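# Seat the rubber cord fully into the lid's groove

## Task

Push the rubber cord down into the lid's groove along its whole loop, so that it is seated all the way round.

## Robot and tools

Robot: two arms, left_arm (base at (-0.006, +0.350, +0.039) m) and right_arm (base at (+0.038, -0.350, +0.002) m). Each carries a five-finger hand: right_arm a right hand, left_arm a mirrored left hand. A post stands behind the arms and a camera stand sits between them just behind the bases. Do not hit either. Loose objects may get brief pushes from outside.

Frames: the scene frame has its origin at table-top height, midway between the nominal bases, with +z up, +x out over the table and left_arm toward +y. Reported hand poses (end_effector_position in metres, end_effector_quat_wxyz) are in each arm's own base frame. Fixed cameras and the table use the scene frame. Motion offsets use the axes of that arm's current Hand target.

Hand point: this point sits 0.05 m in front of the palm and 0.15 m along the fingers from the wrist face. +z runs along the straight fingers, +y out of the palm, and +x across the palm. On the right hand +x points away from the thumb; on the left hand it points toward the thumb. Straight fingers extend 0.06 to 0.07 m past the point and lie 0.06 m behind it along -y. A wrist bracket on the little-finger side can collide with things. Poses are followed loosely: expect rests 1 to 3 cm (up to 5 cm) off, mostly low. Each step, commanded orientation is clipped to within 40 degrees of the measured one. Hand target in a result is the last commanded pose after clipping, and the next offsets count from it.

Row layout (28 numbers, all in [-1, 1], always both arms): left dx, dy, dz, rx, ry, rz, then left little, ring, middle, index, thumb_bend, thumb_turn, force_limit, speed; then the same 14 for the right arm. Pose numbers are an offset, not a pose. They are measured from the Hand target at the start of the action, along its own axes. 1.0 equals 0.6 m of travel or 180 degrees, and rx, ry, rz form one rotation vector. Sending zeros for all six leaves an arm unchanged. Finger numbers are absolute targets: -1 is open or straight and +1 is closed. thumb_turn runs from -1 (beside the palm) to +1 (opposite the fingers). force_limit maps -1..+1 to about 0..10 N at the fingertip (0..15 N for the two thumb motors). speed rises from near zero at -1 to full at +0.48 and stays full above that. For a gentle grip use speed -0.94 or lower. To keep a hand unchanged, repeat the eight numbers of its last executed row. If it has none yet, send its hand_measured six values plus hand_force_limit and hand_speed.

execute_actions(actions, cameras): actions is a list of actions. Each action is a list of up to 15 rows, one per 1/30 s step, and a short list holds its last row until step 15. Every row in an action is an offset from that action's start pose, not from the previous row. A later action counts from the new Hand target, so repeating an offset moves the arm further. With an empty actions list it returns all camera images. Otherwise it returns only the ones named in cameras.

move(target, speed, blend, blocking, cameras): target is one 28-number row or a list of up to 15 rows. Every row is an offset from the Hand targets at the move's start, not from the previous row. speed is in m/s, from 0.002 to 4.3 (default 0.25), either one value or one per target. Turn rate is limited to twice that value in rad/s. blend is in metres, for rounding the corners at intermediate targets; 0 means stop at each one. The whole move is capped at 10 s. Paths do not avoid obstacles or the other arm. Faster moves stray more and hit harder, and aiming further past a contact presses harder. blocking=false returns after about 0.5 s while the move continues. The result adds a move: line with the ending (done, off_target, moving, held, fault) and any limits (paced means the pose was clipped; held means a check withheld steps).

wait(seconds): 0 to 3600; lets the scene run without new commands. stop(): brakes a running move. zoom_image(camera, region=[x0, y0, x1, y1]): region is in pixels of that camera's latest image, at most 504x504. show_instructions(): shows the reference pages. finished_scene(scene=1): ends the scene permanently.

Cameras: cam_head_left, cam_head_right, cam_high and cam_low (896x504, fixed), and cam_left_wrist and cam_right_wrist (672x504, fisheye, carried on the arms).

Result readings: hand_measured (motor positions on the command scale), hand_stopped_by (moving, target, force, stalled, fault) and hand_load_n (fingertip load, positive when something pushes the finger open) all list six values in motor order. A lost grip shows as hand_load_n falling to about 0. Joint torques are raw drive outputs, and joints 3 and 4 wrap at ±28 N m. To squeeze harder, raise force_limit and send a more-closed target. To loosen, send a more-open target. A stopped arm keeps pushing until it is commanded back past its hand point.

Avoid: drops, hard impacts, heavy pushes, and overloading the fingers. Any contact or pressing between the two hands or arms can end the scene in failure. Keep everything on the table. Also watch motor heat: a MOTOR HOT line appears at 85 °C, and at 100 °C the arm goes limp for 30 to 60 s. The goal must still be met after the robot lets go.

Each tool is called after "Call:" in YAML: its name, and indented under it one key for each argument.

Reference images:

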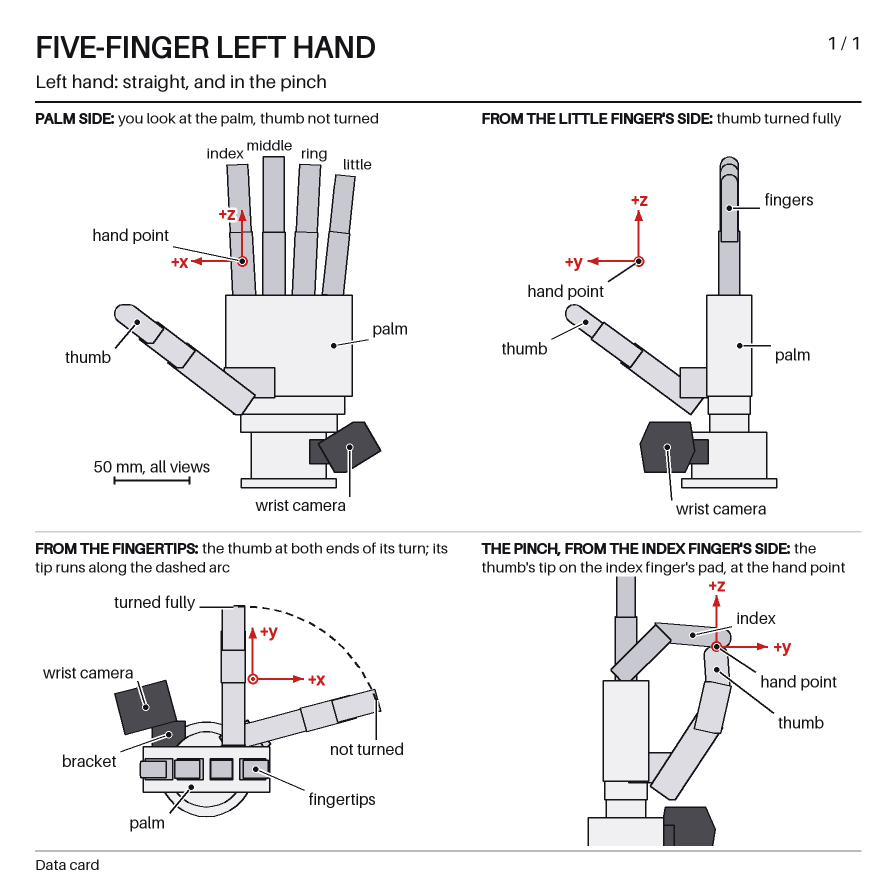

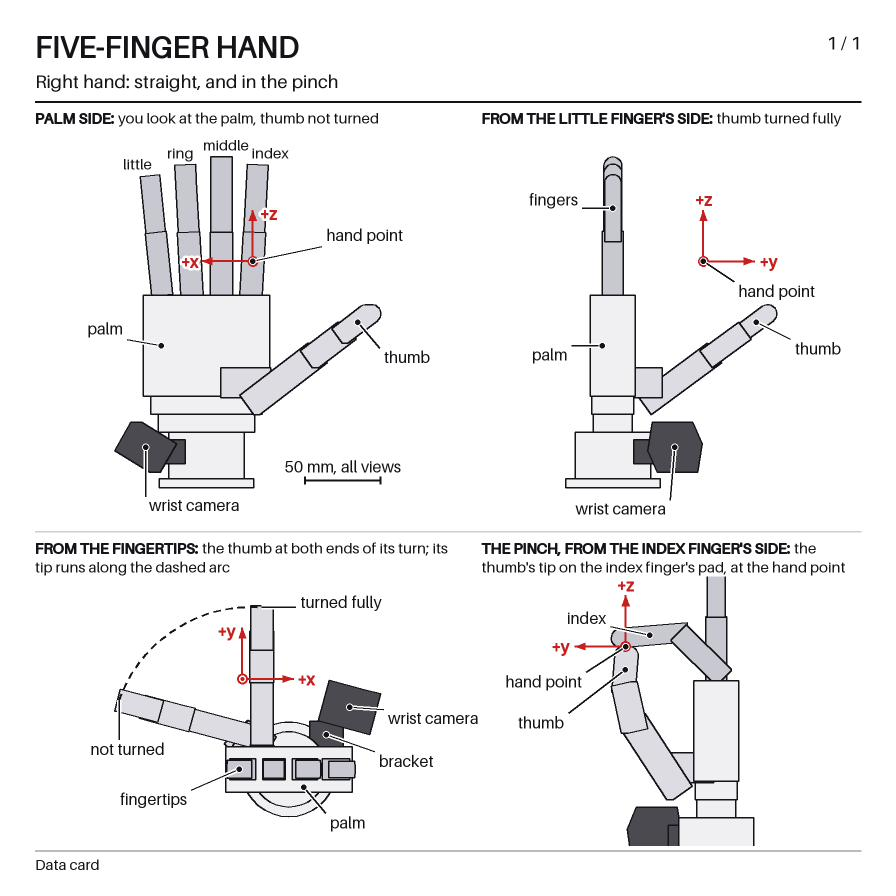

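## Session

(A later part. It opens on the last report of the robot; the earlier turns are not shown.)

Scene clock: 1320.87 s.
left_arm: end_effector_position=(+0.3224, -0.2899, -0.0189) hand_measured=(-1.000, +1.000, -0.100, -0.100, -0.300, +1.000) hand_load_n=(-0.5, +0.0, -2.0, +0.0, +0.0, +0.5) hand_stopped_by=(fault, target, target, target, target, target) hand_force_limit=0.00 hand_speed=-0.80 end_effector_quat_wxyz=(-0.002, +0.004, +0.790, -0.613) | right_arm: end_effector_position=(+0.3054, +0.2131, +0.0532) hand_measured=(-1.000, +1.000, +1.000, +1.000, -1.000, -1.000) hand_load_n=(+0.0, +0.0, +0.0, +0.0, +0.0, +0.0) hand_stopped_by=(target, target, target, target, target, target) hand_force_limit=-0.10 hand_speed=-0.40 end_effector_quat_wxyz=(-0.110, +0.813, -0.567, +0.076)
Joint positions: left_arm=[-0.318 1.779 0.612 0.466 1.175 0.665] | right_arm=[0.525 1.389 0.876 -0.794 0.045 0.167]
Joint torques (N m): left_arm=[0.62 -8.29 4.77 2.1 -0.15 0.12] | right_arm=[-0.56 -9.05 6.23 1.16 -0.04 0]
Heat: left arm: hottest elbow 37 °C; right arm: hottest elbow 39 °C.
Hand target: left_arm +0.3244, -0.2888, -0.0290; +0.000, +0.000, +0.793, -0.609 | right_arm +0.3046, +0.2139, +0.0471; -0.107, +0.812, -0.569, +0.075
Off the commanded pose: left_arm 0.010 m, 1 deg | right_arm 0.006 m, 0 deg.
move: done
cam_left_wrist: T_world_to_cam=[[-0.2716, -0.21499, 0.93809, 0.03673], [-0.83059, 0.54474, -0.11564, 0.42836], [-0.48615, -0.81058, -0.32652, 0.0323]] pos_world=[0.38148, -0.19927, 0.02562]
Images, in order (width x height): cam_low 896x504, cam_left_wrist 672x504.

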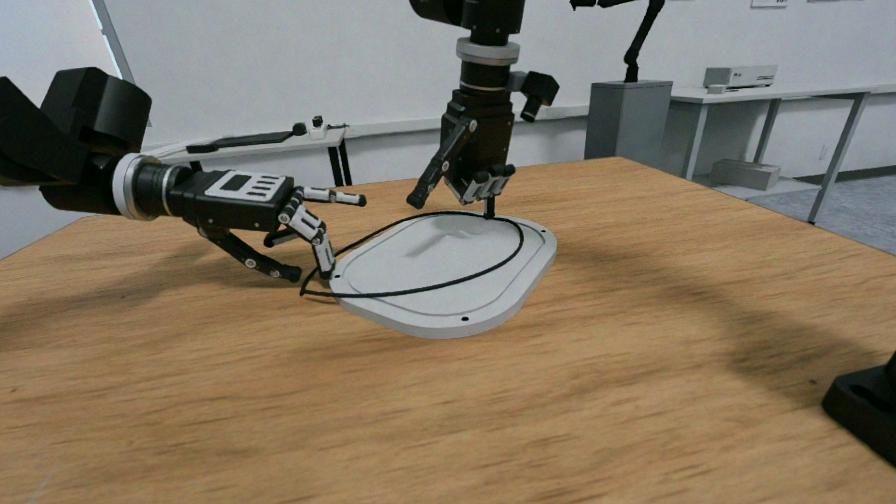

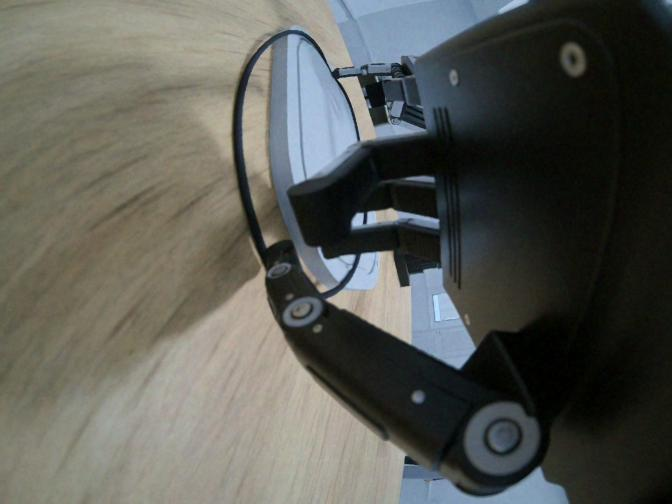

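Call:
move:
  target:
    - [0,-0.0402,-0.0108,0,0,0,-1,1,0.1,0.1,-0.3,1,0,-0.8, 0,0,0,0,0,0,-1,1,1,1,-1,-1,-0.1,-0.4]
    - [0,-0.0298,-0.0172,0,0,0,-1,1,0.1,0.1,-0.3,1,0,-0.8, 0,0,0,0,0,0,-1,1,1,1,-1,-1,-0.1,-0.4]
    - [0,0.0055,-0.0077,0,0,0,-1,1,0.1,0.1,-0.3,1,0,-0.8, 0,0,0,0,0,0,-1,1,1,1,-1,-1,-0.1,-0.4]
  speed: 0.08
  cameras: ["cam_left_wrist","cam_low"]

Call:
zoom_image:
  camera: "cam_low"
  region: [200, 160, 400, 320]

Scene clock: 1342.60 s.
left_arm: end_effector_position=(+0.3195, -0.2865, -0.0276) hand_measured=(-1.000, +1.000, +0.100, +0.100, -0.300, +1.000) hand_load_n=(+0.0, +0.0, +0.0, +0.0, +0.0, +0.0) hand_stopped_by=(fault, target, target, target, target, target) hand_force_limit=0.00 hand_speed=-0.80 end_effector_quat_wxyz=(-0.008, +0.001, +0.793, -0.609) | right_arm: end_effector_position=(+0.3054, +0.2131, +0.0532) hand_measured=(-1.000, +1.000, +1.000, +1.000, -1.000, -1.000) hand_load_n=(+0.0, +0.0, +0.0, +0.0, +0.0, +0.0) hand_stopped_by=(target, target, target, target, target, target) hand_force_limit=-0.10 hand_speed=-0.40 end_effector_quat_wxyz=(-0.110, +0.813, -0.567, +0.076)
Joint positions: left_arm=[-0.313 1.798 0.612 0.449 1.177 0.686] | right_arm=[0.525 1.389 0.876 -0.794 0.045 0.167]
Joint torques (N m): left_arm=[1.67 -9.41 4.19 2 0.22 0.08] | right_arm=[-0.62 -9.05 6.23 1.16 -0.04 0]
Heat: left arm: hottest elbow 35 °C; right arm: hottest elbow 39 °C.
Hand target: left_arm +0.3244, -0.2834, -0.0311; +0.000, +0.000, +0.793, -0.609 | right_arm +0.3046, +0.2139, +0.0471; -0.107, +0.812, -0.569, +0.075
Off the commanded pose: left_arm 0.007 m, 1 deg | right_arm 0.006 m, 0 deg.
move: done
cam_left_wrist: T_world_to_cam=[[-0.25867, -0.22357, 0.93974, 0.03831], [-0.83111, 0.54731, -0.09855, 0.42452], [-0.4923, -0.80651, -0.32738, 0.03385]] pos_world=[0.3794, -0.19648, 0.01692]
Images, in order (width x height): cam_low 896x504, cam_left_wrist 672x504.

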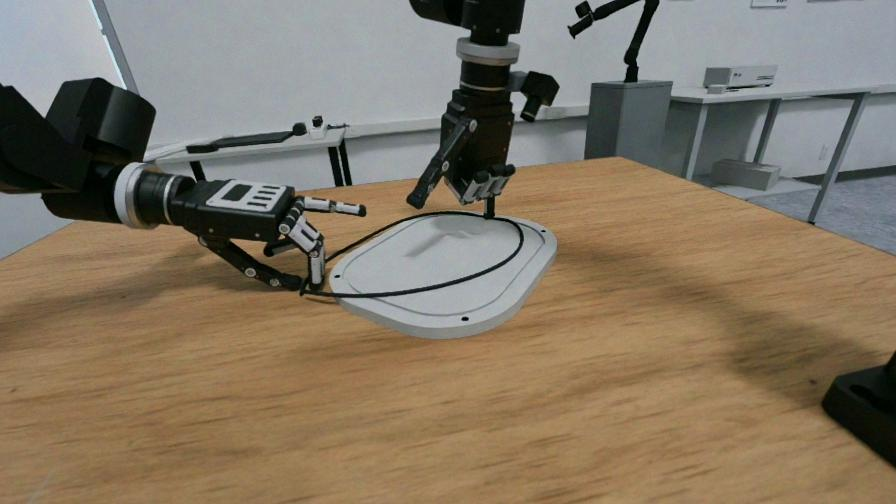

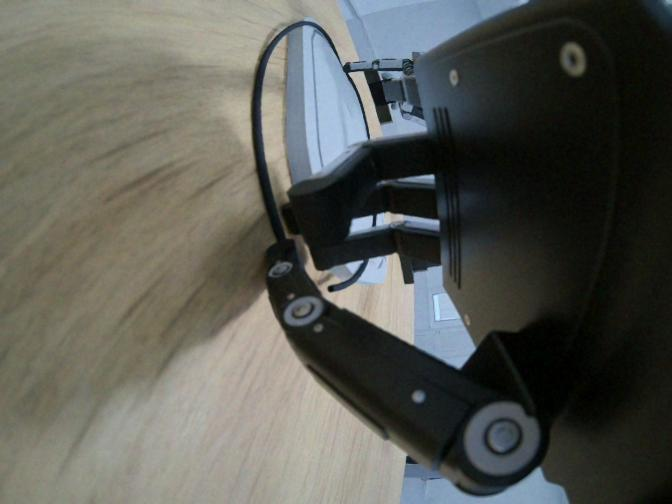

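Scaled by 2.520 from the camera's image (finer frame: 1280x720).

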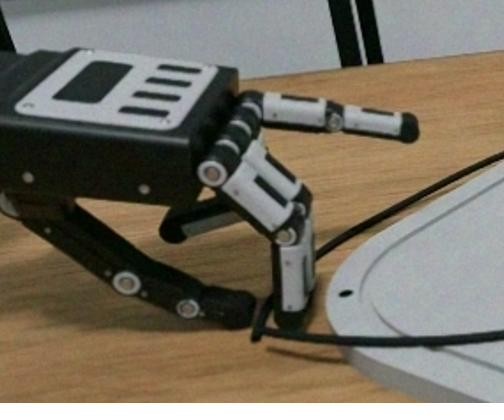

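Call:
move:
  target: [0,0,0,0,0,0,-1,1,0.55,0.55,-0.3,1,-0.1,-0.9, 0,0,0,0,0,0,-1,1,1,1,-1,-1,-0.1,-0.4]
  cameras: ["cam_left_wrist","cam_low"]

Call:
zoom_image:
  camera: "cam_low"
  region: [200, 160, 400, 320]

Scene clock: 1351.90 s.
left_arm: end_effector_position=(+0.3199, -0.2868, -0.0271) hand_measured=(-1.000, +1.000, +0.284, +0.376, -0.300, +1.000) hand_load_n=(+0.0, +0.0, +4.0, +6.0, +4.0, +1.0) hand_stopped_by=(fault, target, force, force, target, target) hand_force_limit=-0.10 hand_speed=-0.90 end_effector_quat_wxyz=(-0.007, +0.002, +0.792, -0.610) | right_arm: end_effector_position=(+0.3054, +0.2131, +0.0532) hand_measured=(-1.000, +1.000, +1.000, +1.000, -1.000, -1.000) hand_load_n=(+0.0, +0.0, +0.0, +0.0, +0.0, +0.0) hand_stopped_by=(target, target, target, target, target, target) hand_force_limit=-0.10 hand_speed=-0.40 end_effector_quat_wxyz=(-0.110, +0.813, -0.567, +0.076)
Joint positions: left_arm=[-0.313 1.798 0.612 0.453 1.178 0.686] | right_arm=[0.525 1.389 0.876 -0.794 0.045 0.167]
Joint torques (N m): left_arm=[1.67 -9.29 4.46 1.81 0.12 0.06] | right_arm=[-0.56 -9.11 6.23 1.16 -0.04 0]
Heat: left arm: hottest elbow 35 °C; right arm: hottest elbow 39 °C.
Hand target: left_arm +0.3244, -0.2834, -0.0311; +0.000, +0.000, +0.793, -0.609 | right_arm +0.3046, +0.2139, +0.0471; -0.107, +0.812, -0.569, +0.075
Off the commanded pose: left_arm 0.007 m, 1 deg | right_arm 0.006 m, 0 deg.
move: done
cam_left_wrist: T_world_to_cam=[[-0.26241, -0.2212, 0.93926, 0.03979], [-0.83014, 0.54798, -0.10287, 0.42485], [-0.49195, -0.80671, -0.32743, 0.03388]] pos_world=[0.37979, -0.19668, 0.01742]
Images, in order (width x height): cam_low 896x504, cam_left_wrist 672x504.

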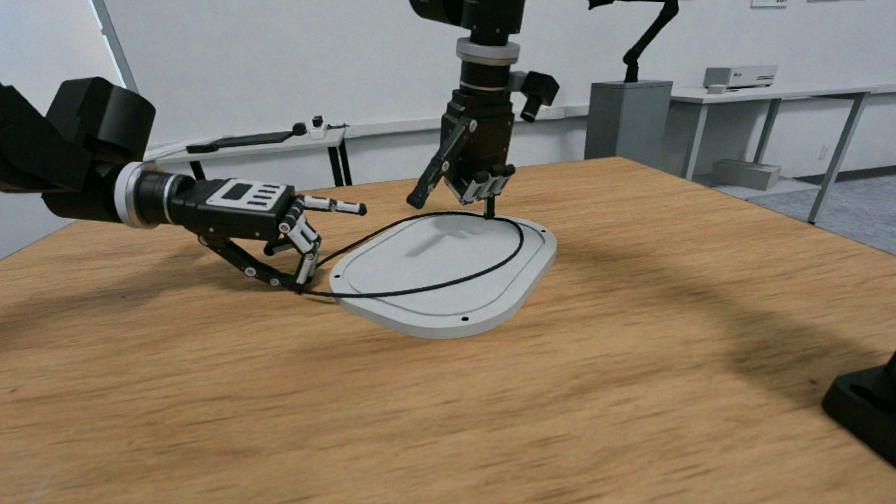

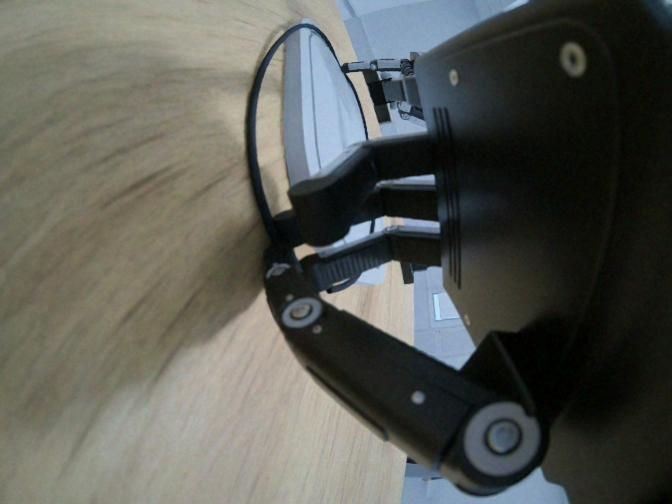

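Scaled by 2.520 from the camera's image (finer frame: 1280x720).

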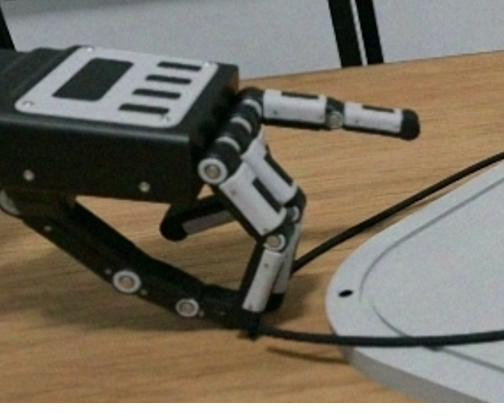

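Call:
move:
  target: [0,-0.0966,-0.0259,0,0,0,-1,1,0.55,0.55,-0.3,1,-0.1,-0.9, 0,0,0,0,0,0,-1,1,1,1,-1,-1,-0.1,-0.4]
  speed: 0.1
  cameras: ["cam_left_wrist","cam_low","cam_high"]

Call:
zoom_image:
  camera: "cam_low"
  region: [200, 140, 560, 350]

Call:
zoom_image:
  camera: "cam_high"
  region: [330, 190, 470, 335]

Scene clock: 1358.30 s.
left_arm: end_effector_position=(+0.3130, -0.2842, +0.0199) hand_measured=(-1.000, +1.000, +0.284, +0.376, -0.302, +1.000) hand_load_n=(+0.0, +0.0, +3.5, +4.0, +6.0, +0.5) hand_stopped_by=(fault, target, force, force, target, target) hand_force_limit=-0.10 hand_speed=-0.90 end_effector_quat_wxyz=(-0.015, -0.005, +0.795, -0.606) | right_arm: end_effector_position=(+0.3054, +0.2131, +0.0532) hand_measured=(-1.000, +1.000, +1.000, +1.000, -1.000, -1.000) hand_load_n=(+0.0, +0.0, +0.0, +0.0, +0.0, +0.0) hand_stopped_by=(target, target, target, target, target, target) hand_force_limit=-0.10 hand_speed=-0.40 end_effector_quat_wxyz=(-0.110, +0.813, -0.567, +0.076)
Joint positions: left_arm=[-0.313 1.63 0.612 0.261 1.174 0.686] | right_arm=[0.525 1.389 0.876 -0.794 0.045 0.167]
Joint torques (N m): left_arm=[1.14 -9.64 6.97 1.26 0.3 0.04] | right_arm=[-0.56 -9.05 6.23 1.16 -0.04 0]
Motor temperatures (°C): left_arm=[27 29 34 26 25 25] | right_arm=[27 26 39 26 25 26]
Heat: left arm: hottest elbow 34 °C; right arm: hottest elbow 39 °C.
Hand target: left_arm +0.3244, -0.2834, +0.0289; +0.000, +0.000, +0.793, -0.609 | right_arm +0.3046, +0.2139, +0.0471; -0.107, +0.812, -0.569, +0.075
Off the commanded pose: left_arm 0.015 m, 2 deg | right_arm 0.006 m, 0 deg.
move: off_target (left_arm)
cam_left_wrist: T_world_to_cam=[[-0.24101, -0.23114, 0.9426, -0.01535], [-0.83366, 0.54658, -0.07913, 0.42272], [-0.49691, -0.80488, -0.32442, 0.04995]] pos_world=[0.37353, -0.1944, 0.06412]
Images, in order (width x height): cam_high 896x504, cam_low 896x504, cam_left_wrist 672x504.

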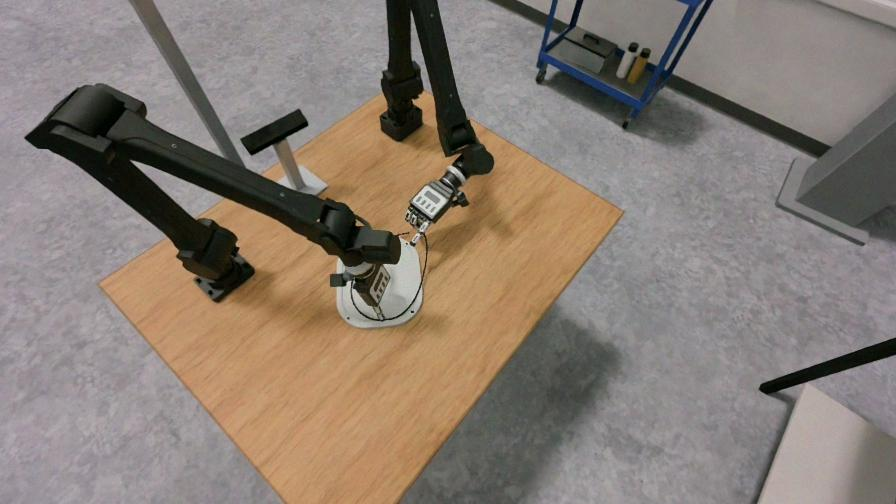

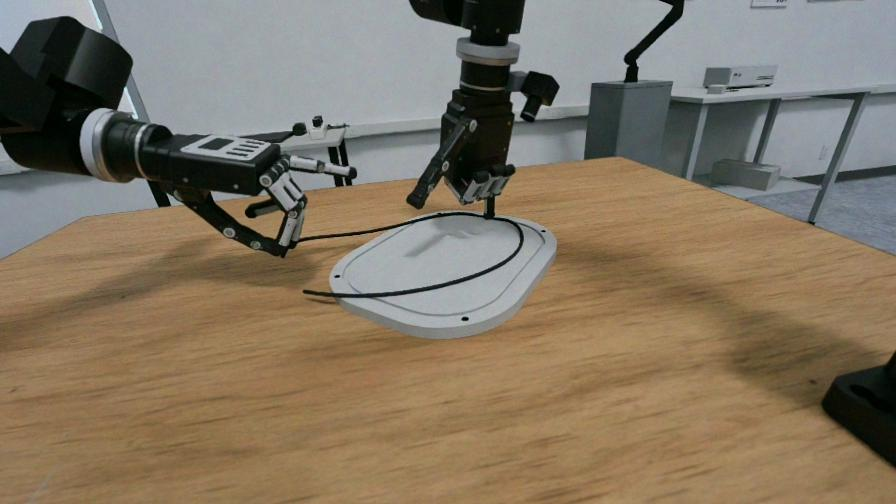

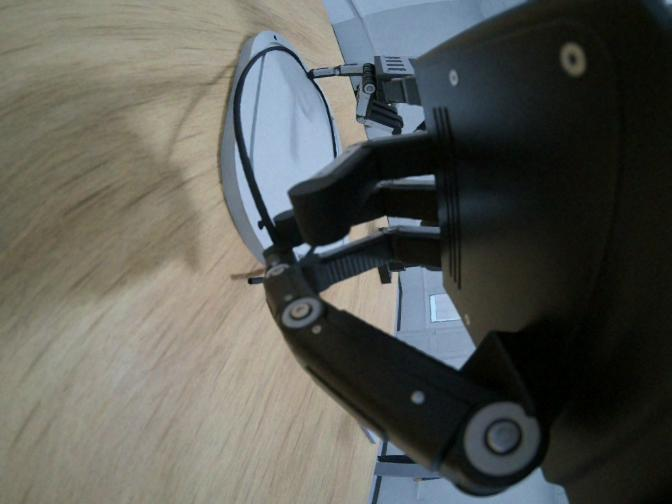

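Scaled by 1.400 from the camera's image (finer frame: 1280x720).

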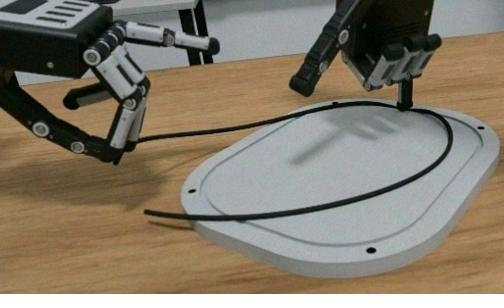

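Scaled by 3.476 from the camera's image (finer frame: 1280x720).

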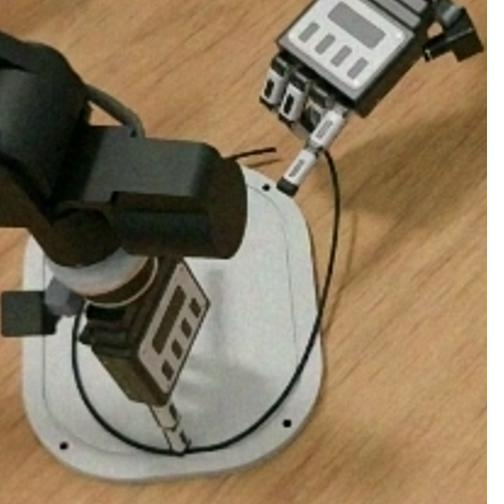

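Call:
move:
  target: [0.0975,-0.0352,0.1252,0,-0.3059,-0.0820,-1,1,0.55,0.55,-0.3,1,-0.1,-0.9, 0,0,0,0,0,0,-1,1,1,1,-1,-1,-0.1,-0.4]
  speed: 0.1
  cameras: ["cam_left_wrist","cam_low","cam_high"]

Call:
zoom_image:
  camera: "cam_low"
  region: [200, 140, 560, 350]

Call:
zoom_image:
  camera: "cam_high"
  region: [330, 190, 470, 335]

Scene clock: 1387.00 s.
left_arm: end_effector_position=(+0.2631, -0.3493, +0.0176) hand_measured=(-1.000, +1.000, +0.284, +0.376, -0.302, +1.000) hand_load_n=(-0.5, +0.0, +3.5, +4.5, +6.0, +0.5) hand_stopped_by=(fault, target, force, force, target, target) hand_force_limit=-0.10 hand_speed=-0.90 end_effector_quat_wxyz=(+0.293, -0.378, +0.707, -0.521) | right_arm: end_effector_position=(+0.3054, +0.2131, +0.0532) hand_measured=(-1.000, +1.000, +1.000, +1.000, -1.000, -1.000) hand_load_n=(+0.0, +0.0, +0.0, +0.0, +0.0, +0.0) hand_stopped_by=(target, target, target, target, target, target) hand_force_limit=-0.10 hand_speed=-0.40 end_effector_quat_wxyz=(-0.110, +0.813, -0.567, +0.076)
Joint positions: left_arm=[-1.041 1.51 0.297 0.891 -0.453 -0.123] | right_arm=[0.525 1.389 0.876 -0.794 0.045 0.167]
Joint torques (N m): left_arm=[-0.38 -6.83 6.54 1.92 -0.32 -0.01] | right_arm=[-0.56 -9.11 6.23 1.16 -0.04 0]
Heat: left arm: hottest elbow 34 °C; right arm: hottest elbow 39 °C.
Hand target: left_arm +0.2659, -0.3615, +0.0299; +0.290, -0.379, +0.697, -0.535 | right_arm +0.3046, +0.2139, +0.0471; -0.107, +0.812, -0.569, +0.075
Off the commanded pose: left_arm 0.017 m, 2 deg | right_arm 0.006 m, 0 deg.
move: off_target (left_arm)
cam_left_wrist: T_world_to_cam=[[0.05679, -0.37734, 0.92433, -0.16933], [-0.9066, -0.40725, -0.11055, 0.10304], [0.41815, -0.83172, -0.36522, -0.27743]] pos_world=[0.21904, -0.25268, 0.06658]
Images, in order (width x height): cam_high 896x504, cam_low 896x504, cam_left_wrist 672x504.

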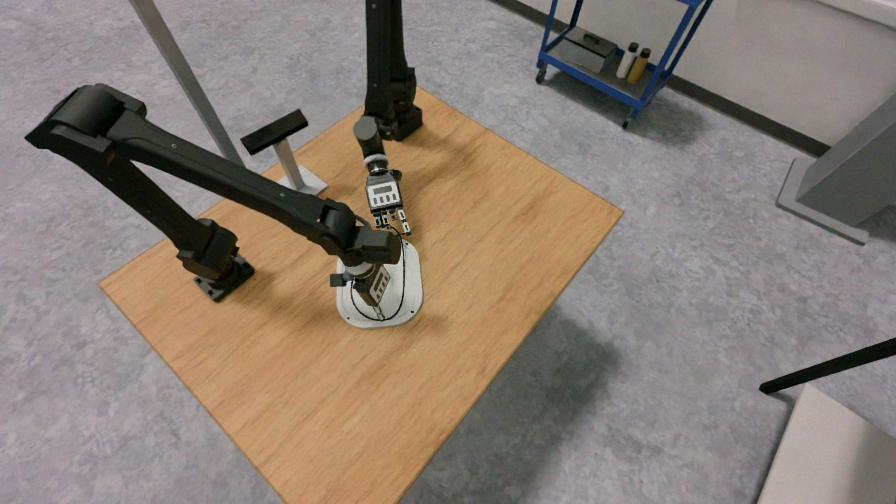

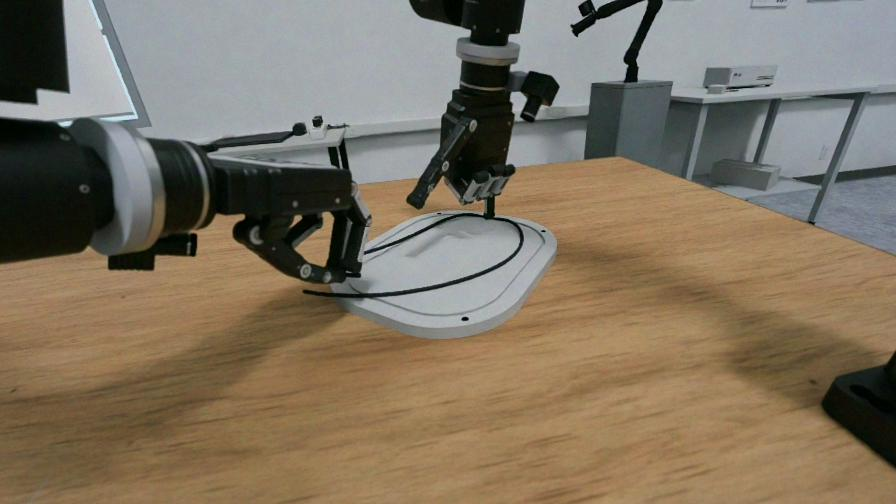

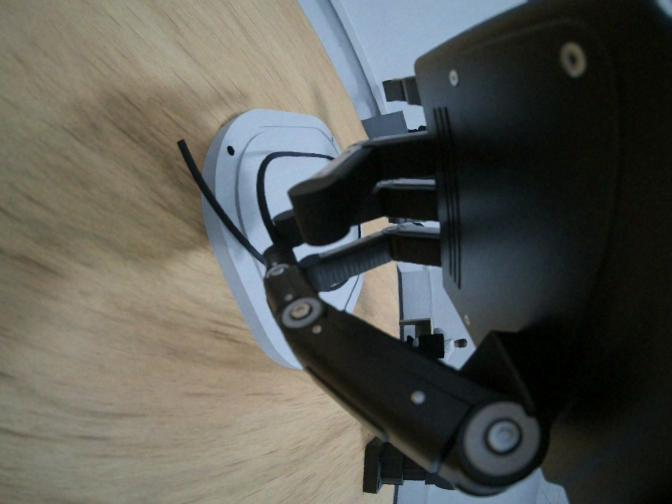

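Scaled by 1.400 from the camera's image (finer frame: 1280x720).

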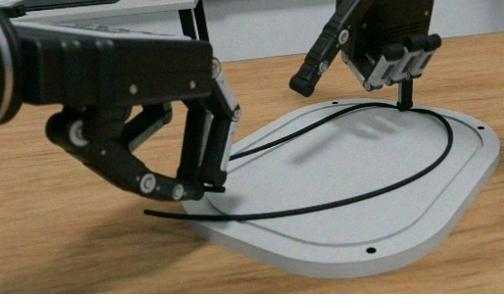

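Scaled by 3.476 from the camera's image (finer frame: 1280x720).

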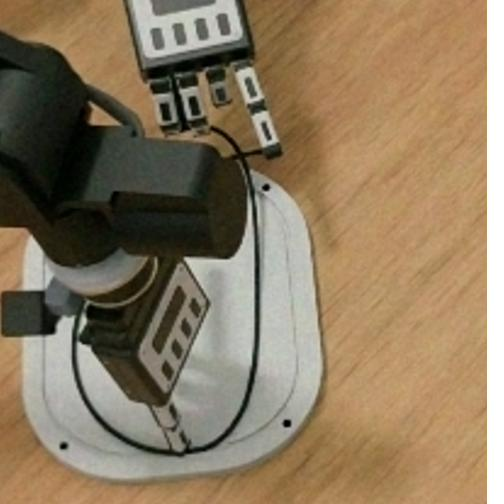

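Call:
move:
  target:
    - [-0.0552,-0.0057,0.0214,0,0,0,-1,1,0.55,0.55,-0.3,1,-0.1,-0.9, 0,0,0,0,0,0,-1,1,1,1,-1,-1,-0.1,-0.4]
    - [-0.0552,0.0583,0.0403,0,0,0,-1,1,0.55,0.55,-0.3,1,-0.1,-0.9, 0,0,0,0,0,0,-1,1,1,1,-1,-1,-0.1,-0.4]
  speed: [0.08,0.05]
  cameras: ["cam_left_wrist","cam_low","cam_high"]

Call:
zoom_image:
  camera: "cam_low"
  region: [200, 140, 560, 350]

Call:
zoom_image:
  camera: "cam_high"
  region: [330, 190, 470, 335]

Scene clock: 1418.20 s.
left_arm: end_effector_position=(+0.2883, -0.3373, -0.0134) hand_measured=(-1.000, +1.000, +0.284, +0.376, -0.302, +1.000) hand_load_n=(+0.0, +0.0, +3.5, +4.5, +5.5, +0.5) hand_stopped_by=(fault, target, force, force, target, target) hand_force_limit=-0.10 hand_speed=-0.90 end_effector_quat_wxyz=(+0.286, -0.381, +0.703, -0.529) | right_arm: end_effector_position=(+0.3054, +0.2131, +0.0532) hand_measured=(-1.000, +1.000, +1.000, +1.000, -1.000, -1.000) hand_load_n=(+0.0, +0.0, +0.0, +0.0, +0.0, +0.0) hand_stopped_by=(target, target, target, target, target, target) hand_force_limit=-0.10 hand_speed=-0.40 end_effector_quat_wxyz=(-0.110, +0.813, -0.567, +0.076)
Joint positions: left_arm=[-0.928 1.703 0.297 1.107 -0.335 -0.102] | right_arm=[0.525 1.389 0.876 -0.794 0.045 0.167]
Joint torques (N m): left_arm=[1.79 -6.89 4.56 2.76 -0.11 0.1] | right_arm=[-0.62 -9.11 6.23 1.17 -0.04 0]
Heat: left arm: hottest elbow 34 °C; right arm: hottest elbow 38 °C.
Hand target: left_arm +0.2959, -0.3415, -0.0102; +0.290, -0.379, +0.697, -0.535 | right_arm +0.3046, +0.2139, +0.0471; -0.107, +0.812, -0.569, +0.075
Off the commanded pose: left_arm 0.009 m, 1 deg | right_arm 0.006 m, 0 deg.
move: done
cam_left_wrist: T_world_to_cam=[[0.05976, -0.35674, 0.93229, -0.13132], [-0.90968, -0.404, -0.09628, 0.12958], [0.41099, -0.84233, -0.34867, -0.29056]] pos_world=[0.24514, -0.23925, 0.0336]
Images, in order (width x height): cam_high 896x504, cam_low 896x504, cam_left_wrist 672x504.

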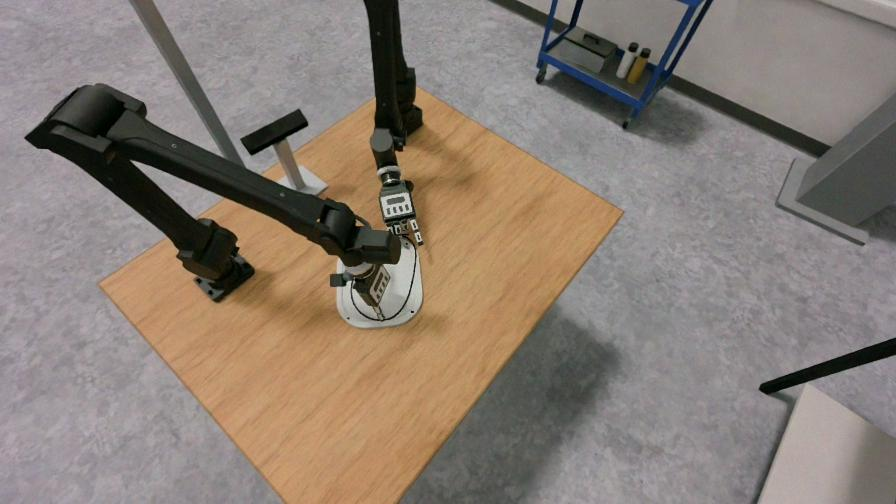

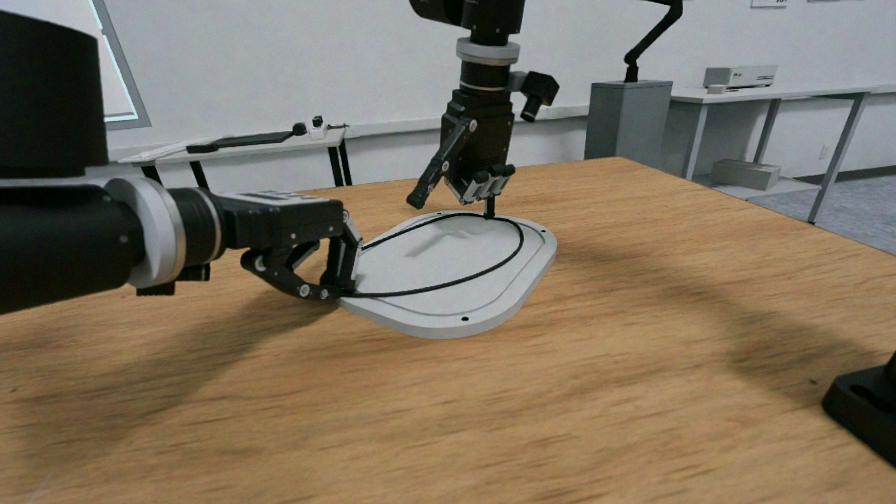

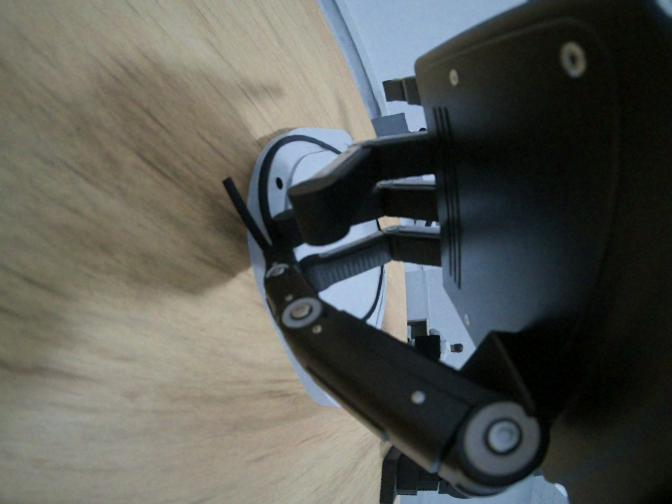

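Scaled by 1.400 from the camera's image (finer frame: 1280x720).

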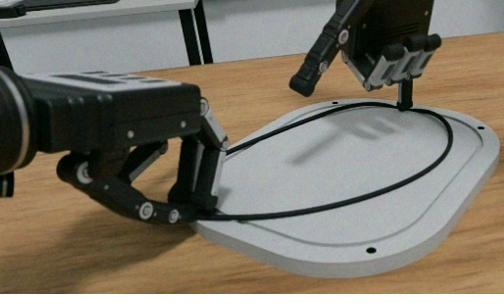

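Scaled by 3.476 from the camera's image (finer frame: 1280x720).

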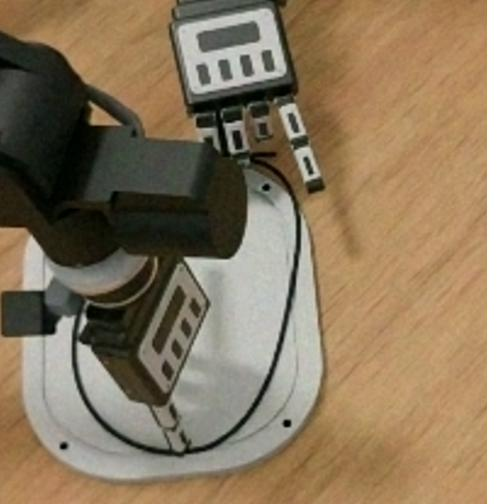

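Call:
move:
  target: [0,0,0,0,0,0,-1,1,0.1,0.1,-0.3,1,-0.1,-0.6, 0,0,0,0,0,0,-1,1,1,1,-1,-1,-0.1,-0.4]

Call:
move:
  target: [0,-0.1288,-0.0345,0,0,0,-1,1,0.1,0.1,-0.3,1,-0.1,-0.6, 0,0,0,0,0,0,-1,1,1,1,-1,-1,-0.1,-0.4]
  speed: 0.12
  cameras: ["cam_left_wrist","cam_low","cam_high"]

Call:
zoom_image:
  camera: "cam_low"
  region: [200, 140, 560, 350]

Call:
zoom_image:
  camera: "cam_high"
  region: [330, 190, 470, 335]

Call:
zoom_image:
  camera: "cam_left_wrist"
  region: [120, 60, 400, 370]

Scene clock: 1426.63 s.
left_arm: end_effector_position=(+0.2883, -0.3373, -0.0135) hand_measured=(-1.000, +1.000, +0.100, +0.100, -0.300, +1.000) hand_load_n=(+0.0, +0.0, +0.0, +0.0, +0.0, +0.0) hand_stopped_by=(fault, target, target, target, target, target) hand_force_limit=-0.10 hand_speed=-0.60 end_effector_quat_wxyz=(+0.286, -0.381, +0.703, -0.529) | right_arm: end_effector_position=(+0.3054, +0.2131, +0.0532) hand_measured=(-1.000, +1.000, +1.000, +1.000, -1.000, -1.000) hand_load_n=(+0.0, +0.0, +0.0, +0.0, +0.0, +0.0) hand_stopped_by=(target, target, target, target, target, target) hand_force_limit=-0.10 hand_speed=-0.40 end_effector_quat_wxyz=(-0.110, +0.813, -0.567, +0.076)
Joint positions: left_arm=[-0.928 1.703 0.297 1.108 -0.335 -0.102] | right_arm=[0.525 1.389 0.876 -0.794 0.045 0.167]
Joint torques (N m): left_arm=[1.2 -6.95 4.44 2.78 -0.1 0.12] | right_arm=[-0.56 -9.05 6.24 1.16 -0.04 0]
Heat: left arm: hottest elbow 34 °C; right arm: hottest elbow 38 °C.
Hand target: left_arm +0.2959, -0.3416, -0.0101; +0.290, -0.379, +0.697, -0.535 | right_arm +0.3046, +0.2139, +0.0471; -0.107, +0.812, -0.569, +0.075
Off the commanded pose: left_arm 0.009 m, 1 deg | right_arm 0.006 m, 0 deg.
move: done

Scene clock: 1427.93 s.
left_arm: end_effector_position=(+0.2816, -0.3283, +0.0500) hand_measured=(-1.000, +1.000, +0.100, +0.100, -0.300, +1.000) hand_load_n=(+0.0, +0.0, +0.0, +0.0, +0.5, +0.0) hand_stopped_by=(fault, target, target, target, target, target) hand_force_limit=-0.10 hand_speed=-0.60 end_effector_quat_wxyz=(+0.284, -0.381, +0.710, -0.519) | right_arm: end_effector_position=(+0.3054, +0.2131, +0.0532) hand_measured=(-1.000, +1.000, +1.000, +1.000, -1.000, -1.000) hand_load_n=(+0.0, +0.5, +0.0, +0.0, -0.5, +0.0) hand_stopped_by=(target, target, target, target, target, target) hand_force_limit=-0.10 hand_speed=-0.40 end_effector_quat_wxyz=(-0.110, +0.813, -0.567, +0.076)
Joint positions: left_arm=[-0.928 1.318 0.301 0.694 -0.334 -0.101] | right_arm=[0.525 1.389 0.876 -0.794 0.045 0.167]
Joint torques (N m): left_arm=[1.32 -6.07 9.8 1.72 -0.13 0.07] | right_arm=[-0.56 -9.05 6.24 1.16 -0.04 0]
Heat: left arm: hottest elbow 34 °C; right arm: hottest elbow 38 °C.
Hand target: left_arm +0.2960, -0.3415, +0.0698; +0.290, -0.379, +0.697, -0.535 | right_arm +0.3046, +0.2139, +0.0471; -0.107, +0.812, -0.569, +0.075
Off the commanded pose: left_arm 0.028 m, 2 deg | right_arm 0.006 m, 0 deg.
move: off_target (left_arm)
cam_left_wrist: T_world_to_cam=[[0.07233, -0.37549, 0.924, -0.19606], [-0.91127, -0.40144, -0.0918, 0.13423], [0.4054, -0.83538, -0.37121, -0.25324]] pos_world=[0.23917, -0.23128, 0.09947]
Images, in order (width x height): cam_high 896x504, cam_low 896x504, cam_left_wrist 672x504.

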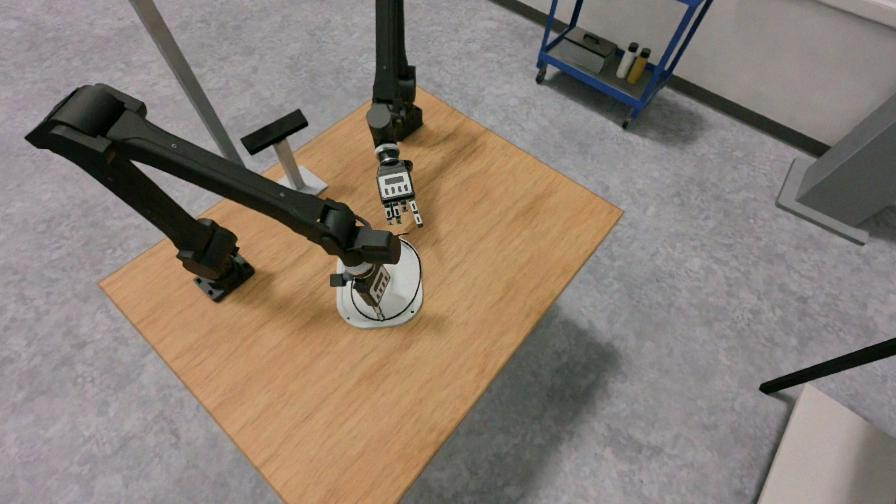

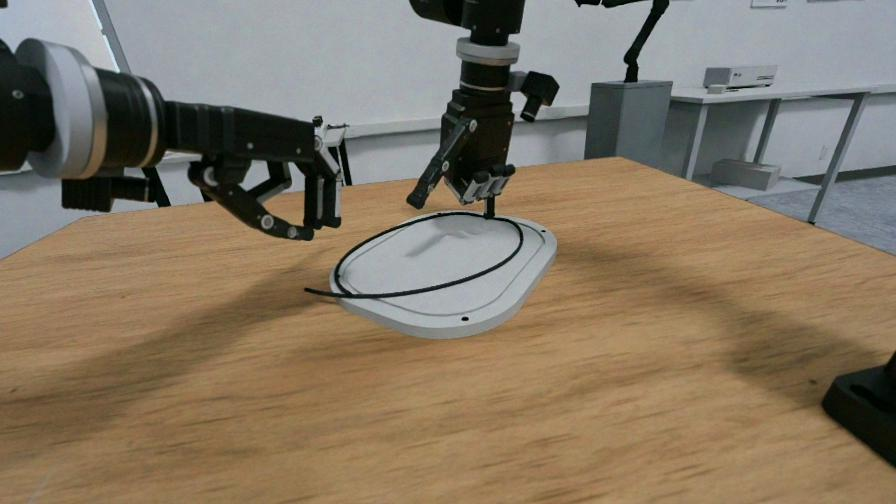

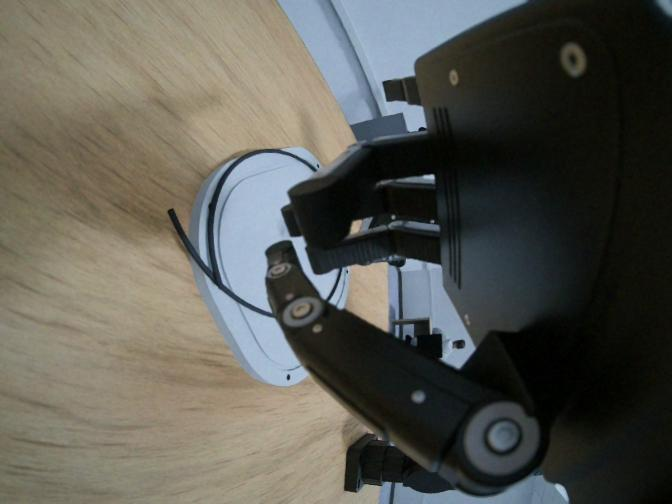

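Scaled by 1.400 from the camera's image (finer frame: 1280x720).

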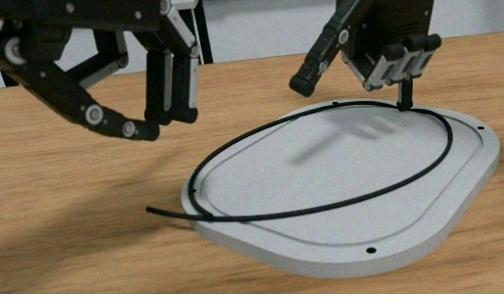

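Scaled by 3.476 from the camera's image (finer frame: 1280x720).

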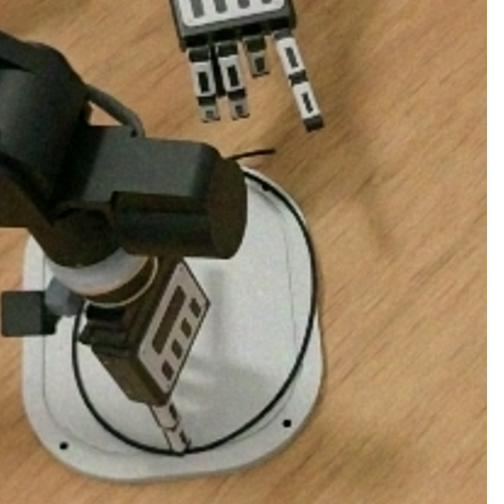

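Scaled by 1.626 from the camera's image (finer frame: 960x720).

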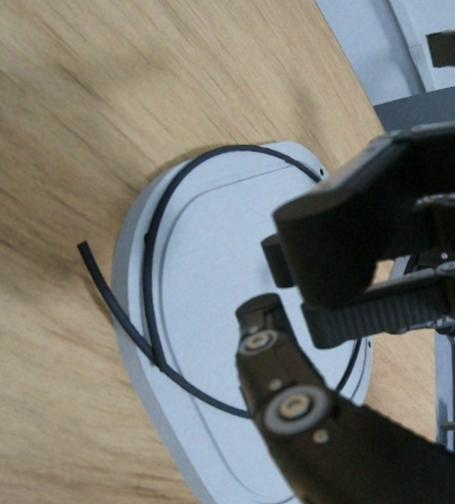

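Call:
move:
  target: [-0.0157,0.0708,-0.0081,0,0,0,-1,1,0.1,0.1,-0.3,1,-0.1,-0.6, 0,0,0,0,0,0,-1,1,1,1,-1,-1,-0.1,-0.4]
  speed: 0.12
  cameras: ["cam_left_wrist","cam_high"]

Scene clock: 1453.30 s.
left_arm: end_effector_position=(+0.2841, -0.3277, +0.0290) hand_measured=(-1.000, +1.000, +0.100, +0.100, -0.300, +1.000) hand_load_n=(+0.0, +0.0, +0.0, -0.5, +0.0, +0.0) hand_stopped_by=(fault, target, target, target, target, target) hand_force_limit=-0.10 hand_speed=-0.60 end_effector_quat_wxyz=(+0.285, -0.380, +0.700, -0.533) | right_arm: end_effector_position=(+0.3054, +0.2131, +0.0532) hand_measured=(-1.000, +1.000, +1.000, +1.000, -1.000, -1.000) hand_load_n=(+0.0, +0.0, +0.0, +0.5, +0.0, +0.0) hand_stopped_by=(target, target, target, target, target, target) hand_force_limit=-0.10 hand_speed=-0.40 end_effector_quat_wxyz=(-0.110, +0.813, -0.567, +0.076)
Joint positions: left_arm=[-0.917 1.459 0.272 0.899 -0.322 -0.099] | right_arm=[0.525 1.389 0.876 -0.794 0.045 0.167]
Joint torques (N m): left_arm=[1.55 -5.48 4.79 2.92 -0.11 0.14] | right_arm=[-0.62 -9.05 6.23 1.17 -0.04 0]
Heat: left arm: hottest elbow 35 °C; right arm: hottest elbow 38 °C.
Hand target: left_arm +0.2879, -0.3251, +0.0301; +0.290, -0.379, +0.697, -0.535 | right_arm +0.3046, +0.2139, +0.0471; -0.107, +0.812, -0.569, +0.075
Off the commanded pose: left_arm 0.005 m, 1 deg | right_arm 0.006 m, 0 deg.
move: done
cam_left_wrist: T_world_to_cam=[[0.05418, -0.34909, 0.93552, -0.16325], [-0.91007, -0.40281, -0.0976, 0.13425], [0.41091, -0.8461, -0.33952, -0.26749]] pos_world=[0.24093, -0.22923, 0.07501]
Images, in order (width x height): cam_high 896x504, cam_left_wrist 672x504.

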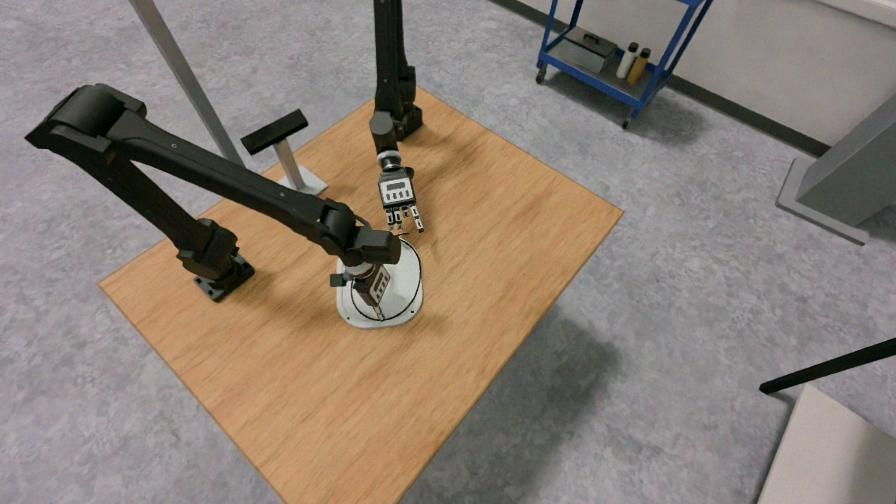

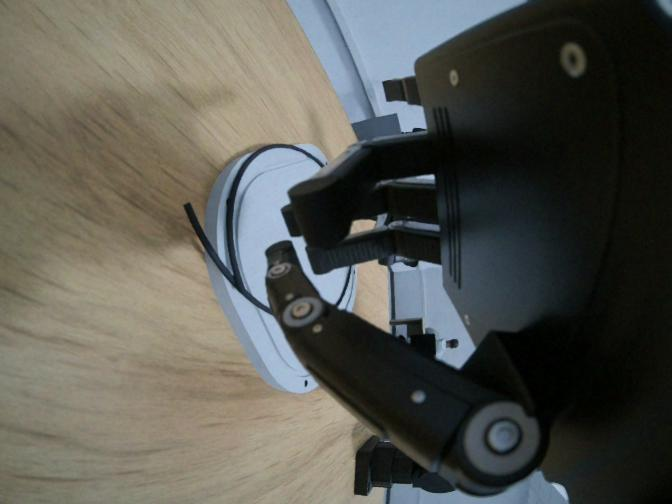

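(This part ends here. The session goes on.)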